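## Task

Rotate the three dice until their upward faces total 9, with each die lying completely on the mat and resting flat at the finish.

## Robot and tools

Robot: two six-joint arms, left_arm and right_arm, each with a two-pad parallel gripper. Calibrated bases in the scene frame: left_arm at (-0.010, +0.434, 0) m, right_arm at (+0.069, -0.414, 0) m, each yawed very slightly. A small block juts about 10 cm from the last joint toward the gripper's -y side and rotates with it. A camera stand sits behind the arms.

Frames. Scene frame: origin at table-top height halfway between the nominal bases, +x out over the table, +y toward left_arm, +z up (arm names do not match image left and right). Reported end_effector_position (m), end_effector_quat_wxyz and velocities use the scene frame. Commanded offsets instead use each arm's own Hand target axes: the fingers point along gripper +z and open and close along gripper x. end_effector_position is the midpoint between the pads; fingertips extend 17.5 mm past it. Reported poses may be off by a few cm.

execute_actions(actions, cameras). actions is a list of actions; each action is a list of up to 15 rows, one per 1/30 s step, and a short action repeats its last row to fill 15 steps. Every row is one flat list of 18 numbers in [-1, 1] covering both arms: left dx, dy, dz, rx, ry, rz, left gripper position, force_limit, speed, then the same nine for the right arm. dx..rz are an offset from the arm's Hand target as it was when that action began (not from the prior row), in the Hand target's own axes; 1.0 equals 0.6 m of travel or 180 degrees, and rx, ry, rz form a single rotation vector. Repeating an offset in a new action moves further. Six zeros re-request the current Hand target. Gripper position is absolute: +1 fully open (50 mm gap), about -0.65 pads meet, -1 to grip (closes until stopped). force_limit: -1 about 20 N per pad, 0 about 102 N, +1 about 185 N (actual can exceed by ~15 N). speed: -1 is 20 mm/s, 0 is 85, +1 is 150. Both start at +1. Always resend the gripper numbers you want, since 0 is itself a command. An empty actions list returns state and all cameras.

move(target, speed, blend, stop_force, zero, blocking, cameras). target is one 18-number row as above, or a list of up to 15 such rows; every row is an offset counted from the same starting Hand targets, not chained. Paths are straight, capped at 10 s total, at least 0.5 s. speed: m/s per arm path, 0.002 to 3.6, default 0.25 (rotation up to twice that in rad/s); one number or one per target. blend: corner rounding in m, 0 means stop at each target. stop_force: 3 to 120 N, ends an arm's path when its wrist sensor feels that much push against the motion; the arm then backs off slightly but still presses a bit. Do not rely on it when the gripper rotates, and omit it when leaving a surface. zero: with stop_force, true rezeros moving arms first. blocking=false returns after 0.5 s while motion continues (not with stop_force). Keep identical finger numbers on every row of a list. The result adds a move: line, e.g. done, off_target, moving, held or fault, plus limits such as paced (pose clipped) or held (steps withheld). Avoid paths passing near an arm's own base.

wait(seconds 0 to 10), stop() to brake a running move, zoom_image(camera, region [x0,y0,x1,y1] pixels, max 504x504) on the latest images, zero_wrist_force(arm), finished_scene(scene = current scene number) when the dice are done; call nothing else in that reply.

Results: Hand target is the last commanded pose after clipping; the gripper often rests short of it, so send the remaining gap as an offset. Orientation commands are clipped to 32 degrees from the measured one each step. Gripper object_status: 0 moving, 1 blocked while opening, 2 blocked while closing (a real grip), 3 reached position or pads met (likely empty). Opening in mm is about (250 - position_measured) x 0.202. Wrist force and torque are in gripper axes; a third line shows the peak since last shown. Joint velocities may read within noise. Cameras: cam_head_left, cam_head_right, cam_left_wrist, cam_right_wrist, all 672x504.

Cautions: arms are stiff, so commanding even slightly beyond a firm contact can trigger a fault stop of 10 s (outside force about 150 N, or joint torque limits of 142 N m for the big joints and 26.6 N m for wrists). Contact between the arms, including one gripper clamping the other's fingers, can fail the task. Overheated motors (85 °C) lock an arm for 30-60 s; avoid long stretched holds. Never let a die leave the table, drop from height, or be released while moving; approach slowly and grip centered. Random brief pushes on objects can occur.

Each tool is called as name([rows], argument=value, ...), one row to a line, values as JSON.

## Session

execute_actions(actions=[])

Scene clock: 0.00 s.
left_arm: end_effector_position=(+0.4555, +0.1560, +0.3376) position_measured=3 object_status=3 end_effector_quat_wxyz=(+0.449, +0.097, +0.827, +0.323) | right_arm: end_effector_position=(+0.7224, -0.6646, +0.3521) position_measured=3 object_status=3 end_effector_quat_wxyz=(+0.215, +0.894, -0.386, -0.075)
Joint positions: left_arm=[-1.246 -1.609 1.876 -1.365 -0.451 -2.917] | right_arm=[3.144 -2.262 -0.556 -2.202 1.225 2.396]
Joint velocities: within noise
Joint torques (N m): no reading
Motor temperatures (°C): left_arm=[22 27 22 28 27 32] | right_arm=[22 24 21 30 28 30]
Wrist force (N): no reading
Wrist torque (N m): no reading
Wrist force, peak (N): no reading
Hand target: left_arm +0.4555, +0.1560, +0.3376; +0.449, +0.097, +0.827, +0.323 | right_arm +0.7224, -0.6646, +0.3521; +0.215, +0.894, -0.386, -0.075
Tool commands: left_gripper/position=+1.0 left_gripper/force_limit=+1.0 left_gripper/speed=+1.0 right_gripper/position=+1.0 right_gripper/force_limit=+1.0 right_gripper/speed=+1.0
camera_calibration:
cam_left_wrist: T_world_to_cam=[[-0.561636, 0.464172, -0.684915, 0.429026], [-0.399782, 0.572515, 0.715822, -0.12961], [0.724389, 0.675848, -0.135978, -0.254916], [0, 0, 0, 1]] pos_world=[0.373799, 0.0473469, 0.351961]
cam_right_wrist: T_world_to_cam=[[0.6869, -0.726202, 0.0282503, -0.980579], [-0.521387, -0.465344, 0.71527, -0.168264], [-0.506284, -0.506048, -0.698277, 0.40613], [0, 0, 0, 1]] pos_world=[0.791447, -0.584878, 0.431647]

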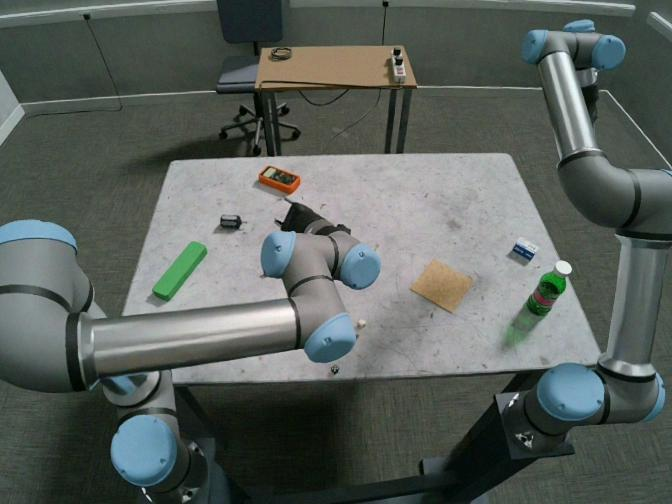

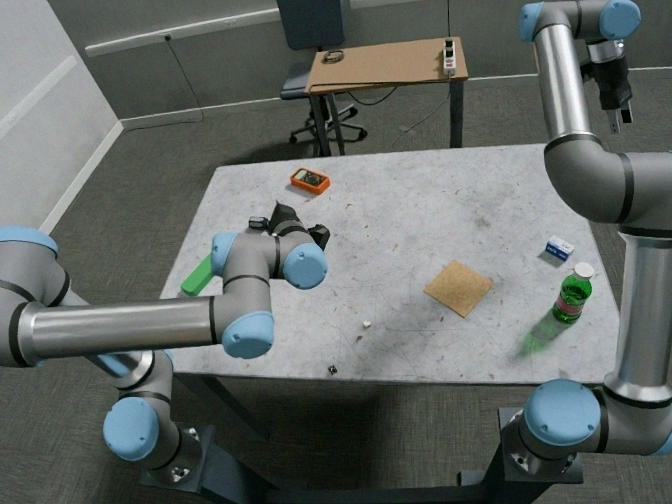

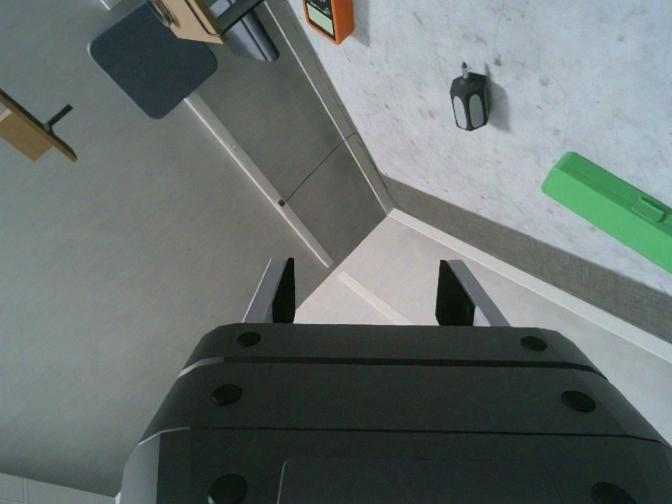

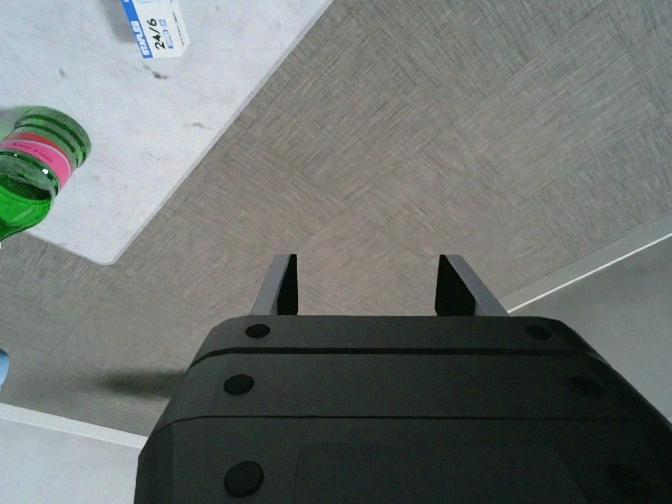

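move(target=[0.279,0.287,0.1315,0.2186,0.304,-0.0657,1,1,1,0,0,0,0,0,0,1,1,1], speed=0.5, cameras=["cam_head_left","cam_head_right","cam_left_wrist"])

zoom_image(camera="cam_head_left", region=[230, 270, 390, 390])

zoom_image(camera="cam_head_left", region=[320, 210, 500, 330])

Scene clock: 18.03 s.
left_arm: end_effector_position=(+0.4002, +0.3999, +0.3005) position_measured=3 object_status=3 end_effector_quat_wxyz=(-0.001, +0.000, +1.000, +0.000) | right_arm: end_effector_position=(+0.7224, -0.6646, +0.3521) position_measured=3 object_status=3 end_effector_quat_wxyz=(+0.215, +0.894, -0.386, -0.075)
Joint positions: left_arm=[-0.378 -1.813 1.852 -1.609 -1.571 -1.984] | right_arm=[3.144 -2.262 -0.556 -2.202 1.225 2.396]
Joint torques (N m): left_arm=[4.68 -11.24 -20.51 -2.65 -2.53 2.16] | right_arm=[0 51.67 23.53 2.04 -0.7 0.16]
Wrist force (N): left_arm=[0.9 -2.2 0.8] | right_arm=[0.0 -0.1 -0.1]
Wrist torque (N m): left_arm=[-0.17 0.13 -0.01] | right_arm=[-0.01 0.00 0.00]
Wrist force, peak (N): left_arm=[0.7 -2.8 0.9] | right_arm=[0.1 -0.3 -0.1]
Hand target: left_arm +0.4001, +0.3998, +0.3004; -0.001, +0.000, +1.000, +0.000 | right_arm +0.7224, -0.6646, +0.3521; +0.215, +0.894, -0.386, -0.075
Off the commanded pose: left_arm 0.000 m, 0 deg | right_arm 0.000 m, 0 deg.
move: done
camera_calibration:
cam_left_wrist: T_world_to_cam=[[-0.999801, 0.00393543, -0.0195802, 0.418731], [-0.00303759, 0.939024, 0.343839, -0.458322], [0.0197395, 0.34383, -0.938824, 0.271344], [0, 0, 0, 1]] pos_world=[0.411899, 0.335431, 0.420532]
Images, in order (width x height): cam_head_left 672x504, cam_head_right 672x504, cam_left_wrist 672x504.

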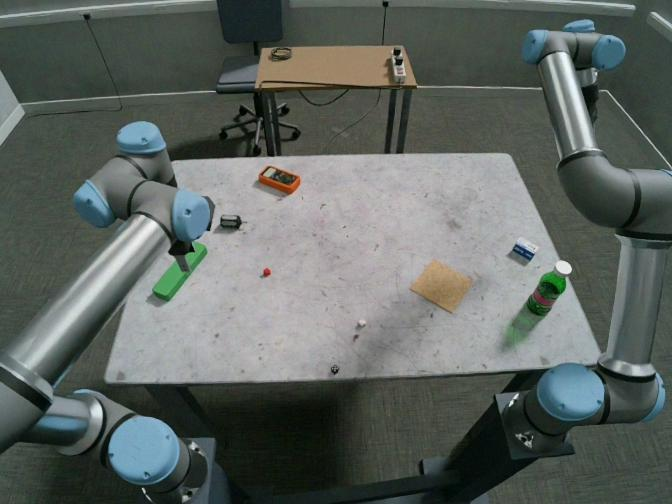

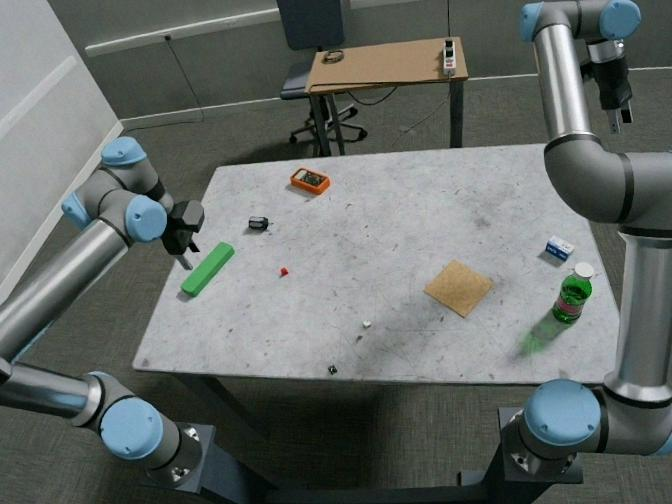

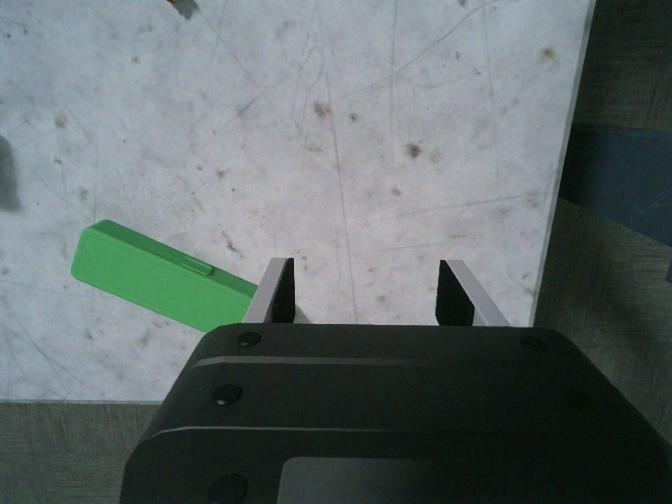

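Scaled by 3.150 from the camera's 672x504 image, which has a finer 960x720 frame.

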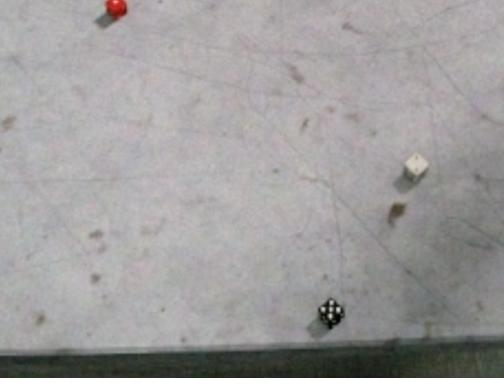

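Scaled by 2.800 from the camera's 672x504 image, which has a finer 960x720 frame.

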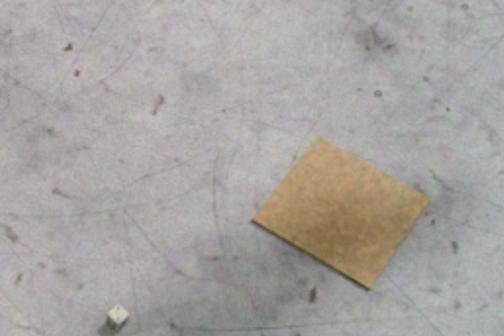

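zoom_image(camera="cam_head_left", region=[257, 262, 277, 282])

zoom_image(camera="cam_head_left", region=[351, 313, 371, 333])

zoom_image(camera="cam_head_left", region=[325, 360, 345, 380])

zoom_image(camera="cam_head_right", region=[274, 261, 294, 281])

zoom_image(camera="cam_head_right", region=[357, 314, 377, 334])

zoom_image(camera="cam_head_right", region=[323, 360, 343, 380])

Scaled by 25.200 from the camera's 672x504 image, which has a finer 960x720 frame.

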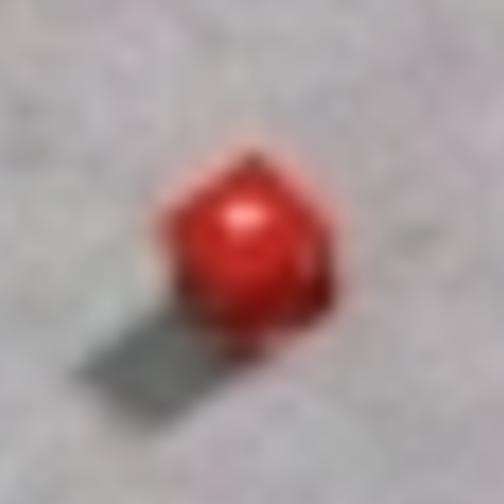

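Scaled by 25.200 from the camera's 672x504 image, which has a finer 960x720 frame.

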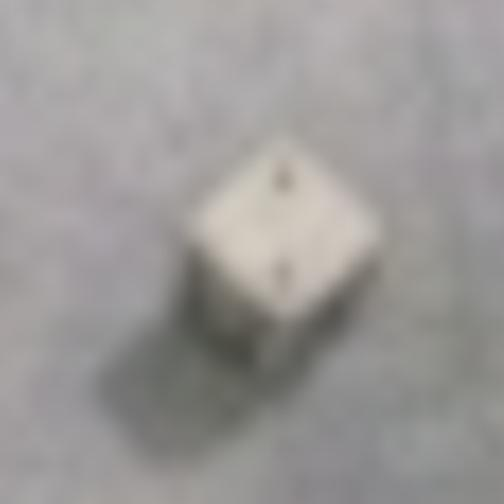

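Scaled by 25.200 from the camera's 672x504 image, which has a finer 960x720 frame.

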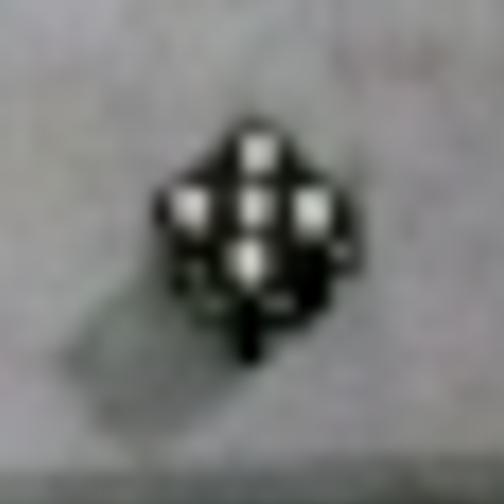

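Scaled by 25.200 from the camera's 672x504 image, which has a finer 960x720 frame.

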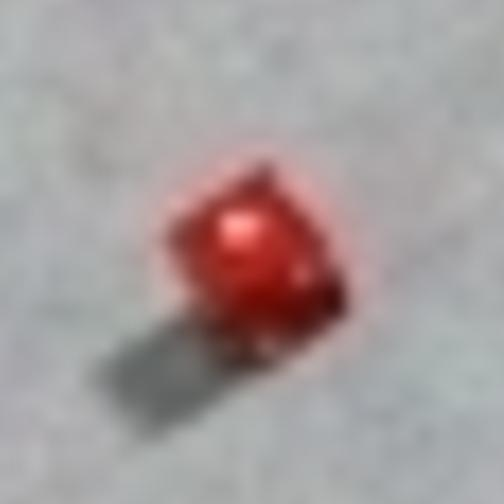

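Scaled by 25.200 from the camera's 672x504 image, which has a finer 960x720 frame.

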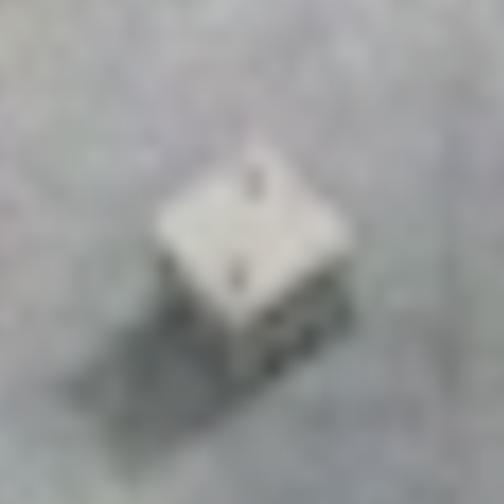

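Scaled by 25.200 from the camera's 672x504 image, which has a finer 960x720 frame.

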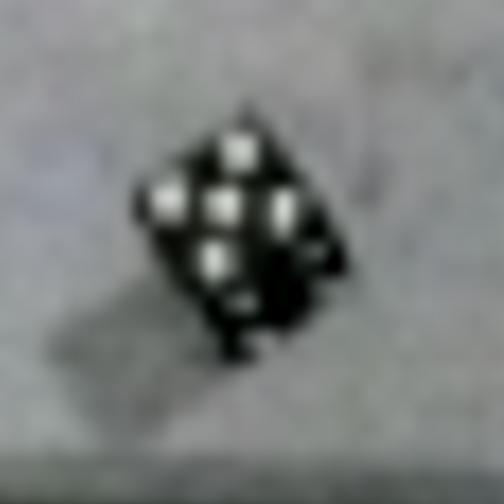

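move(target=[-0.1232,-0.233,0.3257,0.1739,-0.1739,-0.4778,1,1,1,-0.6963,-0.143,-0.0542,0.3509,-0.0425,-0.2685,1,1,1], speed=0.55, cameras=["cam_left_wrist","cam_right_wrist"])

zoom_image(camera="cam_left_wrist", region=[270, 170, 450, 310])

Scene clock: 62.20 s.
left_arm: end_effector_position=(+0.4737, +0.2601, +0.1048) position_measured=3 object_status=3 end_effector_quat_wxyz=(-0.241, +0.665, -0.665, +0.241) end_effector_velocity=(+0.000, +0.000, +0.000) end_effector_angular_velocity=(-0.004, +0.000, +0.004) | right_arm: end_effector_position=(+0.4999, -0.3000, +0.3300) position_measured=3 object_status=3 end_effector_quat_wxyz=(-0.342, +0.940, +0.000, +0.000)
Joint positions: left_arm=[-0.844 -1.487 2.484 -3.058 -1.054 -3.888] | right_arm=[3.38 -1.402 -1.915 -1.236 2.253 1.819]
Joint velocities: left_arm=[0 0.002 -0.001 -0.002 0 -0.006] | right_arm=[within noise]
Joint torques (N m): left_arm=[-5.01 -9.64 -27.39 -4.83 3.18 -2.68] | right_arm=[-0.35 16.26 21.02 4.79 4.19 -1.19]
Wrist force (N): left_arm=[1.6 -2.9 2.0] | right_arm=[0.8 -4.0 0.5]
Wrist torque (N m): left_arm=[0.04 0.04 -0.04] | right_arm=[-0.07 -0.08 0.07]
Wrist force, peak (N): left_arm=[2.5 -2.4 3.0] | right_arm=[-0.6 -5.2 2.1]
Hand target: left_arm +0.4738, +0.2601, +0.1048; -0.242, +0.665, -0.665, +0.241 | right_arm +0.4999, -0.2999, +0.3300; -0.342, +0.940, +0.000, +0.000
Off the commanded pose: left_arm 0.000 m, 0 deg | right_arm 0.000 m, 0 deg.
move: done
camera_calibration:
cam_left_wrist: T_world_to_cam=[[0.00996902, -0.99977, -0.0189829, 0.271708], [-0.940674, -0.00293738, -0.3393, 0.501147], [0.339166, 0.0212392, -0.940487, 0.0670005], [0, 0, 0, 1]] pos_world=[0.445983, 0.271695, 0.23821]
cam_right_wrist: T_world_to_cam=[[0.999979, 0.00128119, -0.00641157, -0.489165], [-0.00104686, -0.936589, -0.350428, -0.148529], [-0.00645397, 0.350427, -0.936568, 0.548265], [0, 0, 0, 1]] pos_world=[0.492537, -0.330611, 0.458303]
Images, in order (width x height): cam_left_wrist 672x504, cam_right_wrist 672x504.

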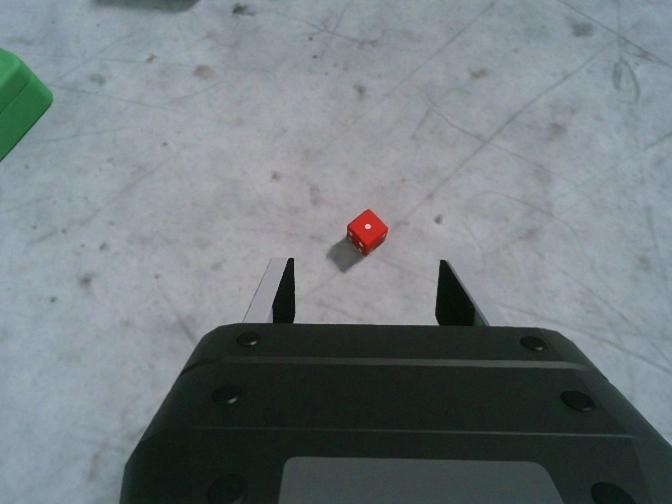

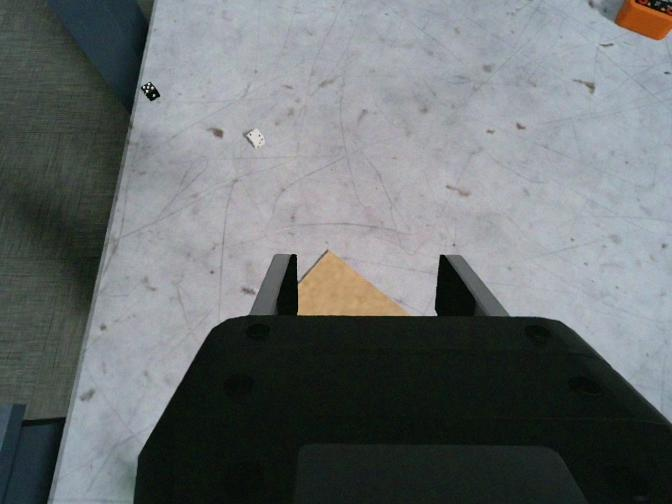

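Scaled by 2.800 from the camera's 672x504 image, which has a finer 960x720 frame.

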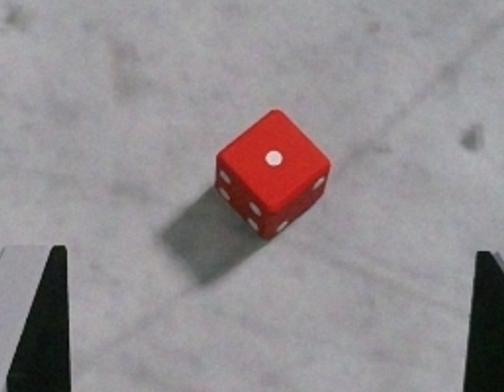

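zoom_image(camera="cam_right_wrist", region=[231, 113, 281, 163])

zoom_image(camera="cam_right_wrist", region=[125, 65, 175, 115])

Scaled by 10.080 from the camera's 672x504 image, which has a finer 960x720 frame.

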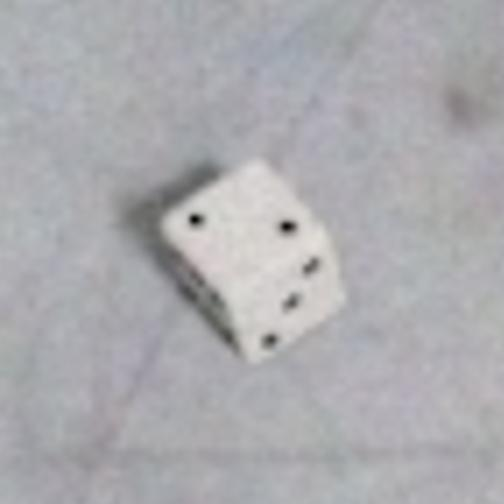

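Scaled by 10.080 from the camera's 672x504 image, which has a finer 960x720 frame.

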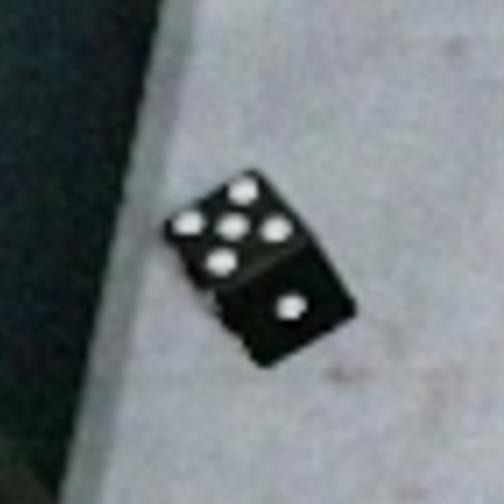

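move(target=[-0.0865,0.0053,0.0822,0.0629,0.1881,0.1817,1,-0.9,-0.4,-0.1655,-0.012,0.628,0.0634,-0.1742,-0.1683,1,-0.9,-0.4], speed=0.4, cameras=["cam_left_wrist","cam_right_wrist"])

zoom_image(camera="cam_left_wrist", region=[260, 180, 480, 330])

zoom_image(camera="cam_right_wrist", region=[260, 180, 480, 330])

Scene clock: 107.70 s.
left_arm: end_effector_position=(+0.5030, +0.3120, +0.0650) position_measured=3 object_status=3 end_effector_quat_wxyz=(+0.160, -0.330, +0.836, -0.407) end_effector_velocity=(+0.000, -0.001, +0.000) end_effector_angular_velocity=(-0.002, -0.001, -0.005) | right_arm: end_effector_position=(+0.4006, -0.0523, +0.0459) position_measured=3 object_status=3 end_effector_quat_wxyz=(-0.407, +0.835, +0.333, -0.162)
Joint positions: left_arm=[-0.256 -1.069 2.437 -3.773 -1.98 -2.796] | right_arm=[3.874 -2.029 -2.106 -0.672 2.474 1.45]
Joint velocities: left_arm=[0.001 0 -0.001 0 -0.005 0.003] | right_arm=[within noise]
Joint torques (N m): left_arm=[5.86 -19.84 -7.62 -5.46 -3.94 2.61] | right_arm=[7.33 26.78 20.37 2.49 1.07 -1.1]
Wrist force (N): left_arm=[1.7 -2.9 1.8] | right_arm=[0.5 -3.8 0.8]
Wrist torque (N m): left_arm=[0.14 0.03 0.10] | right_arm=[-0.03 -0.04 0.11]
Wrist force, peak (N): left_arm=[2.4 -3.3 1.7] | right_arm=[2.2 -3.1 4.8]
Hand target: left_arm +0.5030, +0.3120, +0.0650; +0.160, -0.330, +0.836, -0.407 | right_arm +0.4007, -0.0522, +0.0459; -0.407, +0.835, +0.333, -0.162
Off the commanded pose: left_arm 0.000 m, 0 deg | right_arm 0.000 m, 0 deg.
move: done
camera_calibration:
cam_left_wrist: T_world_to_cam=[[-0.721464, -0.692276, -0.0155851, 0.5943], [-0.58208, 0.618505, -0.527859, 0.153287], [0.375064, -0.371759, -0.849189, 0.117213], [0, 0, 0, 1]] pos_world=[0.474029, 0.360186, 0.189712]
cam_right_wrist: T_world_to_cam=[[0.723254, 0.690553, -0.00625752, -0.245106], [0.579947, -0.61228, -0.537379, -0.22345], [-0.37492, 0.385032, -0.843318, 0.33988], [0, 0, 0, 1]] pos_world=[0.434291, -0.0984197, 0.165016]
Images, in order (width x height): cam_left_wrist 672x504, cam_right_wrist 672x504.

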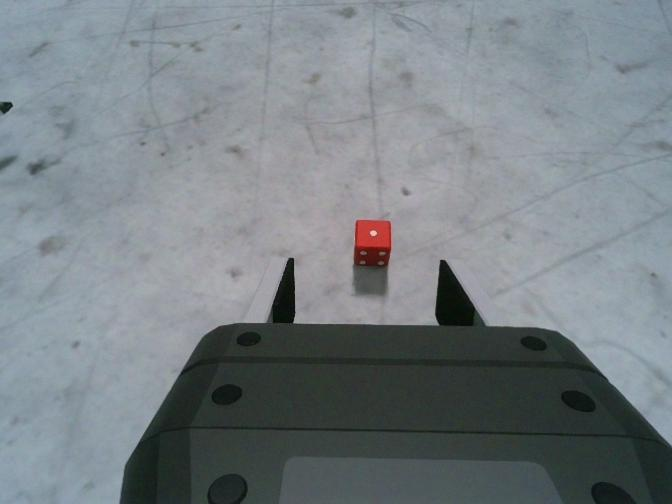

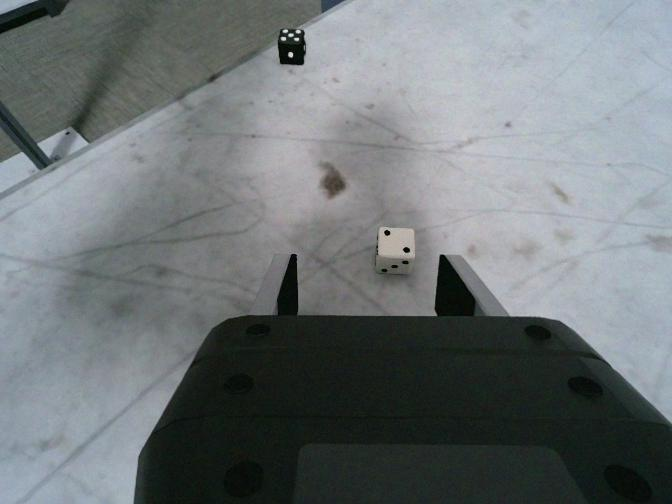

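Scaled by 2.291 from the camera's 672x504 image, which has a finer 960x720 frame.

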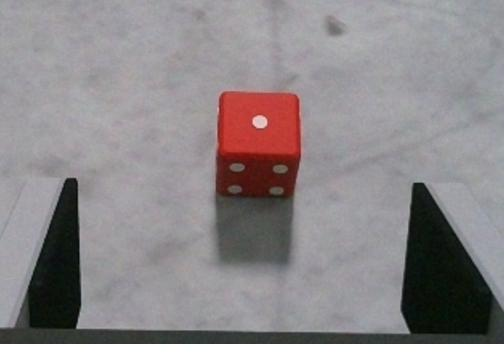

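Scaled by 2.291 from the camera's 672x504 image, which has a finer 960x720 frame.

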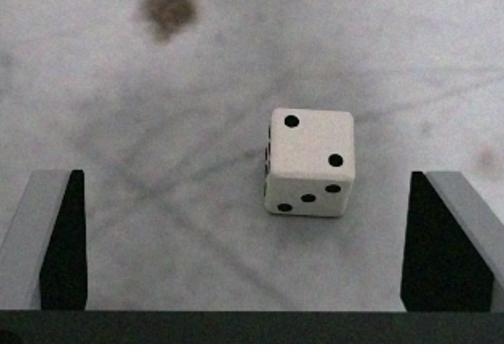

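move([
  [0.01,-0.005,0.0417,0,0,0,1,-0.9,-0.6,0.0258,0.0015,0.0333,0,0,0,1,-0.9,-0.6],
  [0.01,-0.0112,0.0862,0,0,0,1,-0.9,-0.6,0.0258,0.003,0.0683,0,0,0,1,-0.9,-0.6],
  [0.01,-0.0112,0.0862,0,0,0,-1,-0.9,-0.6,0.0258,0.003,0.0683,0,0,0,-1,-0.9,-0.6],
  [0.01,-0.1293,-0.0062,0,0,0,-1,-0.9,-0.6,0.0258,-0.1152,-0.024,0,0,0,-1,-0.9,-0.6],
  [0.01,-0.1293,-0.0062,0,0,0,-1,-0.9,-0.6,-0.0918,0.2237,-0.2972,-0.5,0,0,-1,-0.9,-0.6],
], speed=[0.15,0.08,0.08,0.2,0.5], blend=[0.01,0,0,0.04,0], cameras=["all"])

zoom_image(camera="cam_head_left", region=[400, 240, 490, 330])

Scene clock: 150.13 s.
left_arm: end_effector_position=(+0.5292, +0.2751, +0.1284) position_measured=174 object_status=2 end_effector_quat_wxyz=(+0.160, -0.330, +0.836, -0.407) | right_arm: end_effector_position=(+0.5144, -0.2518, +0.0501) position_measured=173 object_status=2 end_effector_quat_wxyz=(+0.302, +0.878, +0.351, +0.121) end_effector_velocity=(+0.001, +0.000, +0.001) end_effector_angular_velocity=(-0.003, -0.004, +0.002)
Joint positions: left_arm=[-0.329 -1.24 2.352 -3.535 -1.925 -2.848] | right_arm=[4.191 -1.747 -2.299 -0.851 0.93 1.875]
Joint velocities: left_arm=[within noise] | right_arm=[0 0.001 0 -0.001 -0.005 0]
Joint torques (N m): left_arm=[6.55 -36.49 -4.29 -2.15 1.97 -0.03] | right_arm=[-8.53 20.91 13.79 -0.35 -3.11 1.32]
Wrist force (N): left_arm=[2.0 -2.8 2.1] | right_arm=[0.1 -0.7 0.1]
Wrist torque (N m): left_arm=[0.14 -0.02 0.00] | right_arm=[-0.23 0.01 0.06]
Wrist force, peak (N): left_arm=[2.5 -3.1 3.1] | right_arm=[-13.8 -38.0 -60.2]
Hand target: left_arm +0.5292, +0.2751, +0.1284; +0.160, -0.330, +0.836, -0.407 | right_arm +0.5144, -0.2520, +0.0500; +0.303, +0.878, +0.351, +0.121
Off the commanded pose: left_arm 0.000 m, 0 deg | right_arm 0.000 m, 0 deg.
move: done
camera_calibration:
cam_left_wrist: T_world_to_cam=[[-0.721574, -0.692162, -0.0155985, 0.588738], [-0.581999, 0.618624, -0.527808, 0.224741], [0.374978, -0.371774, -0.84922, 0.14744], [0, 0, 0, 1]] pos_world=[0.50033, 0.323286, 0.253012]
cam_right_wrist: T_world_to_cam=[[0.72909, 0.684415, -0.0021518, -0.194405], [0.369294, -0.390749, 0.843171, -0.314312], [0.576237, -0.615542, -0.537642, -0.293752], [0, 0, 0, 1]] pos_world=[0.427083, -0.17058, 0.106667]

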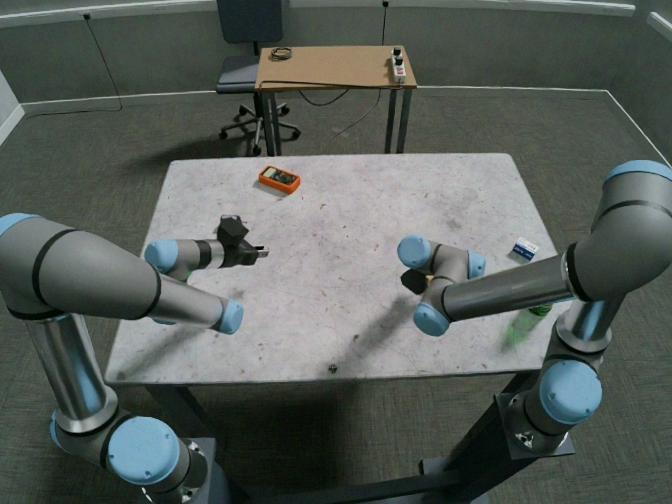

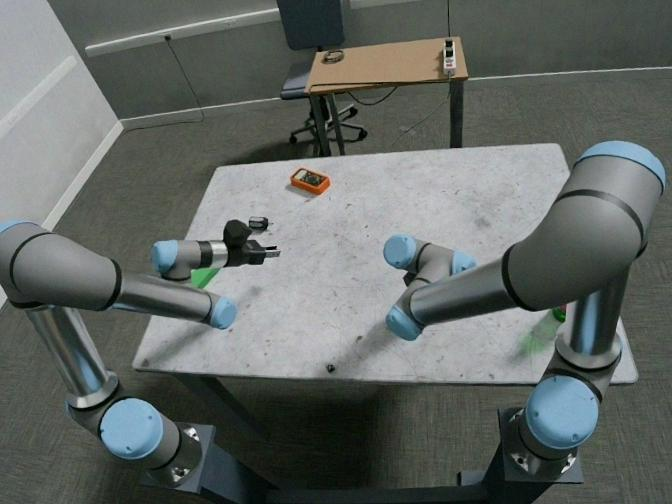

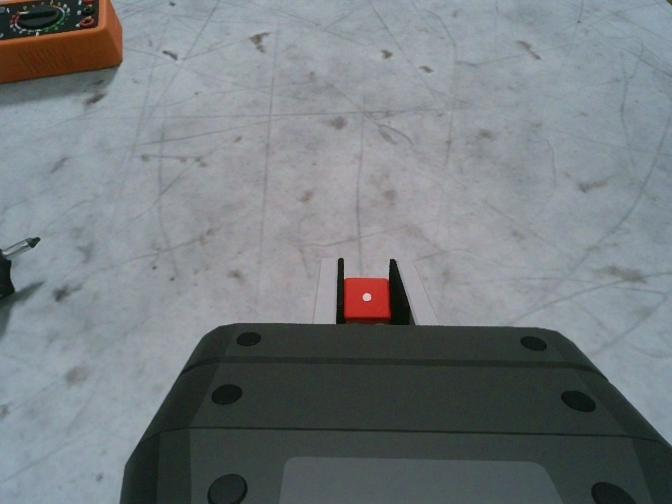

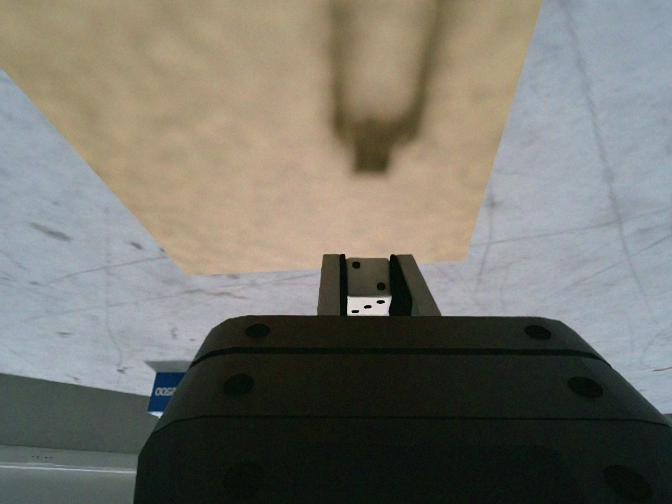

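Scaled by 5.600 from the camera's 672x504 image, which has a finer 960x720 frame.

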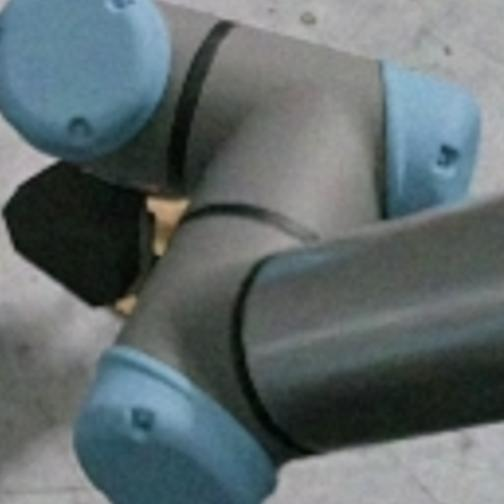

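move([
  [0,0,0,0,0,0,-1,-0.9,-0.6,0,-0.0175,0.0223,0,0,0,-1,-0.9,-0.6],
  [0,0,0,0,0,0,-1,-0.9,-0.6,0,-0.0329,0.042,0,0,0,-1,-0.9,-0.6],
], speed=[0.08,0.008], stop_force=4)

move([
  [0,0,0,0,0,0,-1,-0.9,-0.6,0,0,0,0,0,0,0.2,-0.9,-0.6],
  [0,0,0,0,0,0,-1,-0.9,-0.6,0,0,-0.1,0,0,0,0.2,-0.9,-0.6],
  [0,0,0,0,0,0,-1,-0.9,-0.6,0.0227,-0.4725,-0.525,0.1652,0.1652,-0.4799,1,-0.9,-0.6],
], speed=[0.1,0.2,0.5], blend=[0,0.02,0], cameras=["cam_head_left","cam_head_right","cam_right_wrist"])

zoom_image(camera="cam_head_left", region=[400, 240, 490, 330])

zoom_image(camera="cam_right_wrist", region=[250, 150, 470, 330])

Scene clock: 177.17 s.
left_arm: end_effector_position=(+0.5292, +0.2751, +0.1284) position_measured=174 object_status=2 end_effector_quat_wxyz=(+0.160, -0.330, +0.836, -0.407) | right_arm: end_effector_position=(+0.5144, -0.2519, +0.0244) position_measured=173 object_status=2 end_effector_quat_wxyz=(+0.303, +0.878, +0.351, +0.121)
Joint positions: left_arm=[-0.329 -1.24 2.352 -3.535 -1.925 -2.848] | right_arm=[4.191 -1.813 -2.319 -0.765 0.93 1.875]
Joint torques (N m): left_arm=[6.24 -36.27 -4.12 -2.13 2 -1.73] | right_arm=[-0.97 33.46 20.27 0.01 -0.3 -0.98]
Wrist force (N): left_arm=[1.9 -2.7 2.2] | right_arm=[-0.6 1.3 -1.6]
Wrist torque (N m): left_arm=[0.16 0.00 0.00] | right_arm=[-0.16 -0.04 -0.02]
Wrist force, peak (N): left_arm=[1.9 -3.0 2.2] | right_arm=[-7.1 8.0 -15.7]
Hand target: left_arm +0.5292, +0.2751, +0.1284; +0.160, -0.330, +0.836, -0.407 | right_arm +0.5144, -0.2519, +0.0244; +0.303, +0.878, +0.351, +0.121 (not the last commanded pose)
Off the commanded pose: left_arm 0.000 m, 0 deg | right_arm 0.006 m, 0 deg.
move: contact (right_arm); path passed 1 of 2 targets

Scene clock: 180.97 s.
left_arm: end_effector_position=(+0.5292, +0.2751, +0.1284) position_measured=174 object_status=2 end_effector_quat_wxyz=(+0.160, -0.330, +0.836, -0.407) | right_arm: end_effector_position=(+0.2368, +0.0600, +0.0979) position_measured=3 object_status=0 end_effector_quat_wxyz=(+0.000, +0.394, +0.919, +0.000)
Joint positions: left_arm=[-0.329 -1.24 2.352 -3.535 -1.925 -2.848] | right_arm=[4.687 -1.723 -2.031 -0.958 1.57 0.739]
Joint torques (N m): left_arm=[5.7 -35.88 -4.26 -2.33 2.11 -1.67] | right_arm=[-8.11 19.22 27.83 5.43 2.24 -1.36]
Wrist force (N): left_arm=[1.9 -2.7 2.1] | right_arm=[0.5 -2.4 0.6]
Wrist torque (N m): left_arm=[0.16 0.00 0.00] | right_arm=[-0.12 -0.10 0.04]
Wrist force, peak (N): left_arm=[2.1 -3.0 2.1] | right_arm=[-0.2 -0.7 3.2]
Hand target: left_arm +0.5292, +0.2751, +0.1284; +0.160, -0.330, +0.836, -0.407 | right_arm +0.2368, +0.0600, +0.0979; +0.000, +0.394, +0.919, +0.000
Off the commanded pose: left_arm 0.000 m, 0 deg | right_arm 0.000 m, 0 deg.
move: done
camera_calibration:
cam_right_wrist: T_world_to_cam=[[-0.686279, 0.727309, -0.00658141, 0.127755], [0.684174, 0.648596, 0.33351, -0.217307], [0.246834, 0.224378, -0.942723, 0.151189], [0, 0, 0, 1]] pos_world=[0.199032, 0.0141036, 0.215845]
Images, in order (width x height): cam_head_left 672x504, cam_head_right 672x504, cam_right_wrist 672x504.

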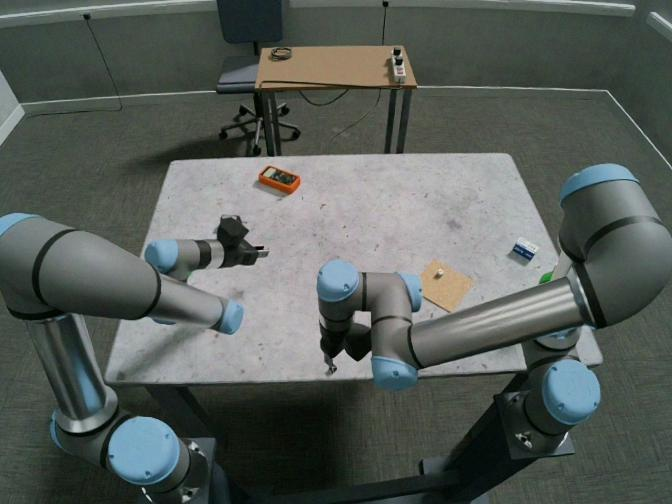

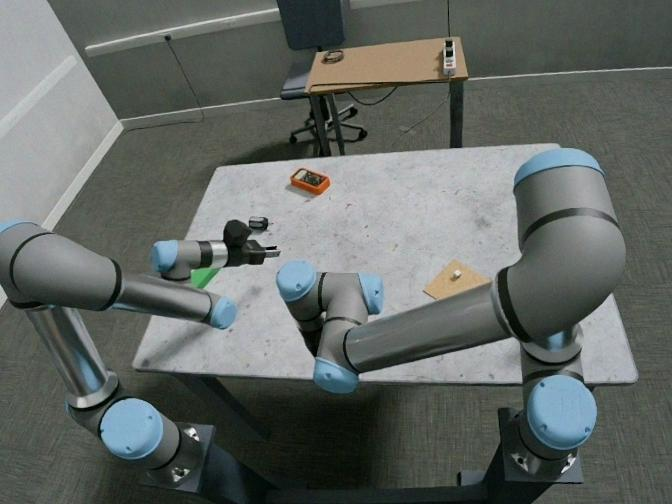

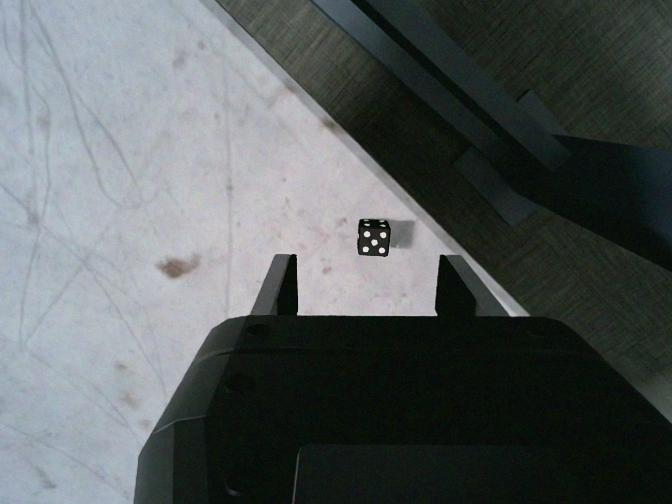

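Scaled by 5.600 from the camera's 672x504 image, which has a finer 960x720 frame.

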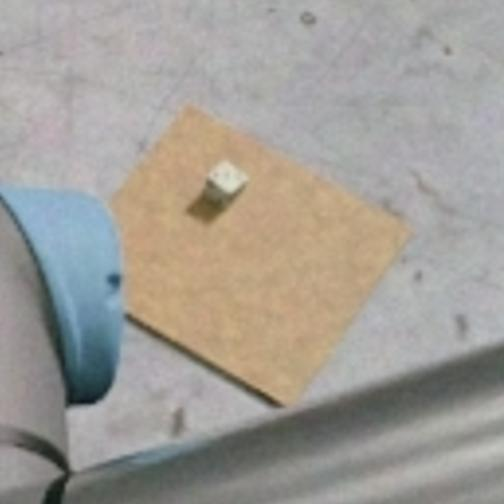

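Scaled by 2.291 from the camera's 672x504 image, which has a finer 960x720 frame.

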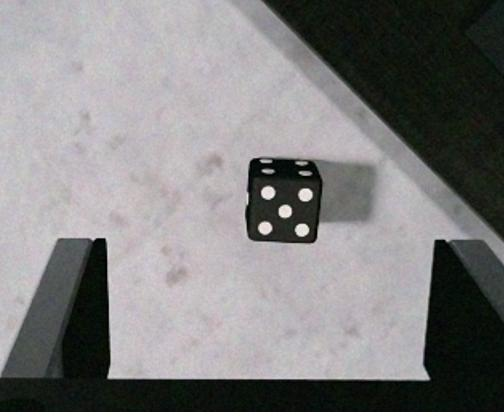

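move([
  [0,0,0,0,0,0,-1,-0.9,-0.6,0.0127,0.0088,0.1165,0,0,0,1,-0.9,-0.6],
  [0,0,0,0,0,0,-1,-0.9,-0.6,0.0127,0.0088,0.129,0,0,0,1,-0.9,-0.6],
], speed=[0.15,0.01], stop_force=4)

move([
  [0,0,0,0,0,0,-1,-0.9,-0.6,0,0,-0.0025,0,0,0,-1,-0.9,-0.6],
  [0,0,0,0,0,0,-1,-0.9,-0.6,0,0,-0.15,0,0,0,-1,-0.9,-0.6],
  [0.63,-0.1802,0.3347,0,0,0,-1,-0.9,-0.6,-0.6888,-0.1333,-0.15,0,0,0,-1,-0.9,-0.6],
  [0.63,-0.1802,0.3347,0,0,0,-1,-0.9,-0.6,-0.6888,-0.1333,-0.045,0,0,0,-1,-0.9,-0.6],
], speed=[0.05,0.25,0.45,0.2], blend=[0,0.04,0.03,0], cameras=["all"])

zoom_image(camera="cam_head_left", region=[390, 240, 490, 330])

Scene clock: 207.97 s.
left_arm: end_effector_position=(+0.5292, +0.2751, +0.1284) position_measured=174 object_status=2 end_effector_quat_wxyz=(+0.160, -0.330, +0.836, -0.407) | right_arm: end_effector_position=(+0.2354, +0.0691, +0.0205) position_measured=3 object_status=3 end_effector_quat_wxyz=(+0.000, +0.394, +0.919, +0.000)
Joint positions: left_arm=[-0.329 -1.24 2.352 -3.535 -1.925 -2.848] | right_arm=[4.691 -1.877 -2.09 -0.746 1.57 0.743]
Joint torques (N m): left_arm=[5.22 -35.97 -3.9 -2.39 2.17 -1.8] | right_arm=[-7.64 39.57 24.26 0.05 -0.87 -1.24]
Wrist force (N): left_arm=[1.6 -2.6 2.2] | right_arm=[0.8 -2.4 0.2]
Wrist torque (N m): left_arm=[0.18 0.05 0.00] | right_arm=[-0.11 -0.14 -0.06]
Wrist force, peak (N): left_arm=[2.0 -3.0 2.3] | right_arm=[0.9 -2.4 2.5]
Hand target: left_arm +0.5292, +0.2751, +0.1284; +0.160, -0.330, +0.836, -0.407 | right_arm +0.2354, +0.0691, +0.0205; +0.000, +0.394, +0.919, +0.000
Off the commanded pose: left_arm 0.000 m, 0 deg | right_arm 0.000 m, 0 deg.
move: done

Scene clock: 211.13 s.
left_arm: end_effector_position=(+0.4063, -0.1471, +0.0899) position_measured=174 object_status=2 end_effector_quat_wxyz=(+0.160, -0.330, +0.836, -0.407) | right_arm: end_effector_position=(+0.4621, -0.2856, +0.0478) position_measured=173 object_status=2 end_effector_quat_wxyz=(+0.000, +0.394, +0.919, +0.000) end_effector_velocity=(+0.001, +0.000, +0.000) end_effector_angular_velocity=(+0.002, -0.003, +0.000)
Joint positions: left_arm=[-1.228 -0.98 2.035 -3.482 -1.227 -3.427] | right_arm=[3.833 -1.612 -2.326 -0.774 1.57 -0.115]
Joint velocities: left_arm=[within noise] | right_arm=[0 -0.002 -0.001 0.006 0 0]
Joint torques (N m): left_arm=[-6.06 -28.42 -26.76 -2.52 3.27 -1.87] | right_arm=[-5.97 12.51 12.16 5.74 -1.83 -0.11]
Wrist force (N): left_arm=[1.6 -2.8 2.3] | right_arm=[0.9 -2.7 0.3]
Wrist torque (N m): left_arm=[0.16 0.04 -0.06] | right_arm=[-0.18 -0.15 0.14]
Wrist force, peak (N): left_arm=[5.0 -3.7 4.0] | right_arm=[4.7 -1.2 -2.2]
Hand target: left_arm +0.4063, -0.1471, +0.0899; +0.160, -0.330, +0.836, -0.407 | right_arm +0.4621, -0.2856, +0.0478; +0.000, +0.394, +0.919, +0.000
Off the commanded pose: left_arm 0.000 m, 0 deg | right_arm 0.000 m, 0 deg.
move: done
camera_calibration:
cam_left_wrist: T_world_to_cam=[[-0.721709, -0.692022, -0.0155532, 0.207141], [-0.581895, 0.61872, -0.52781, 0.394103], [0.374879, -0.371875, -0.84922, 0.00397869], [0, 0, 0, 1]] pos_world=[0.37733, -0.0990142, 0.214612]
cam_right_wrist: T_world_to_cam=[[-0.686329, 0.727261, -0.00660602, 0.533338], [0.684132, 0.648657, 0.333478, -0.130609], [0.24681, 0.224356, -0.942735, 0.125874], [0, 0, 0, 1]] pos_world=[0.424332, -0.331396, 0.165744]

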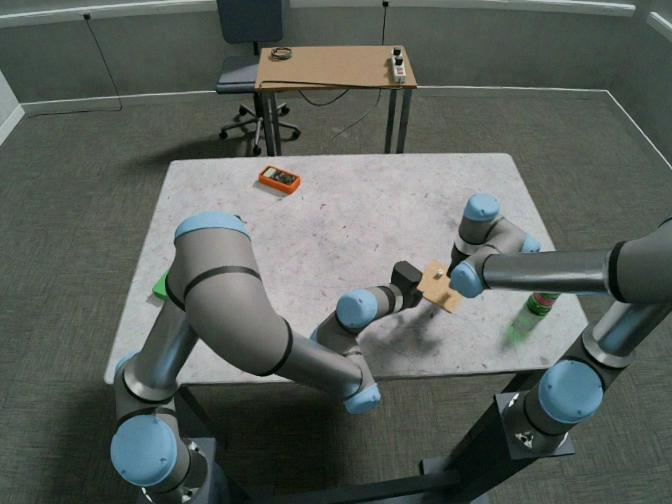

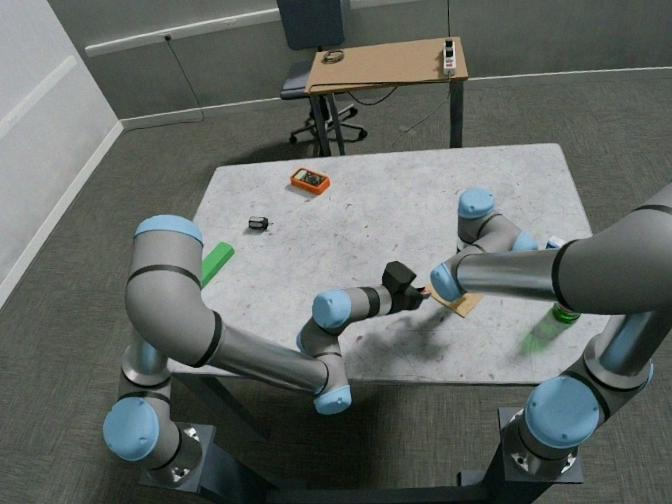

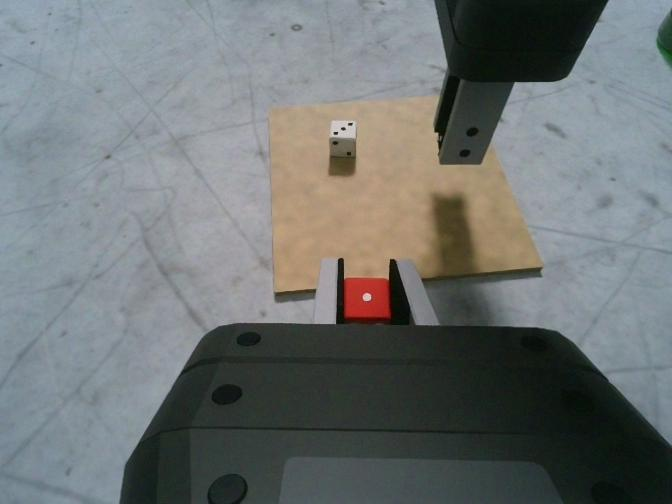

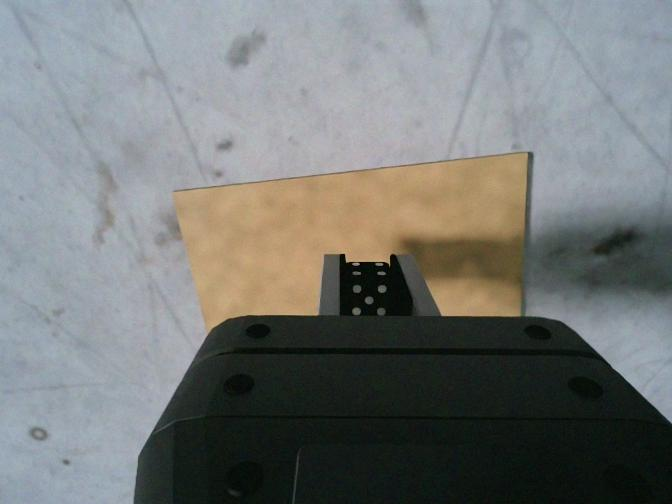

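Scaled by 5.040 from the camera's 672x504 image, which has a finer 960x720 frame.

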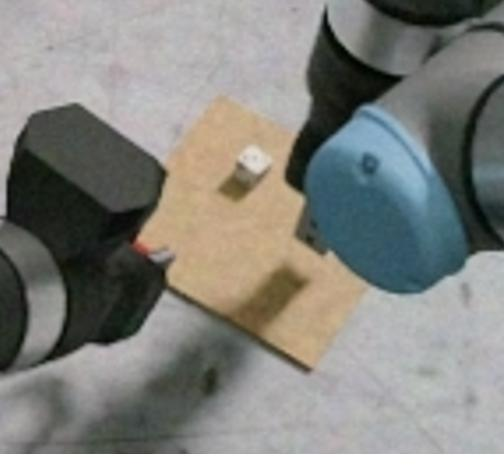

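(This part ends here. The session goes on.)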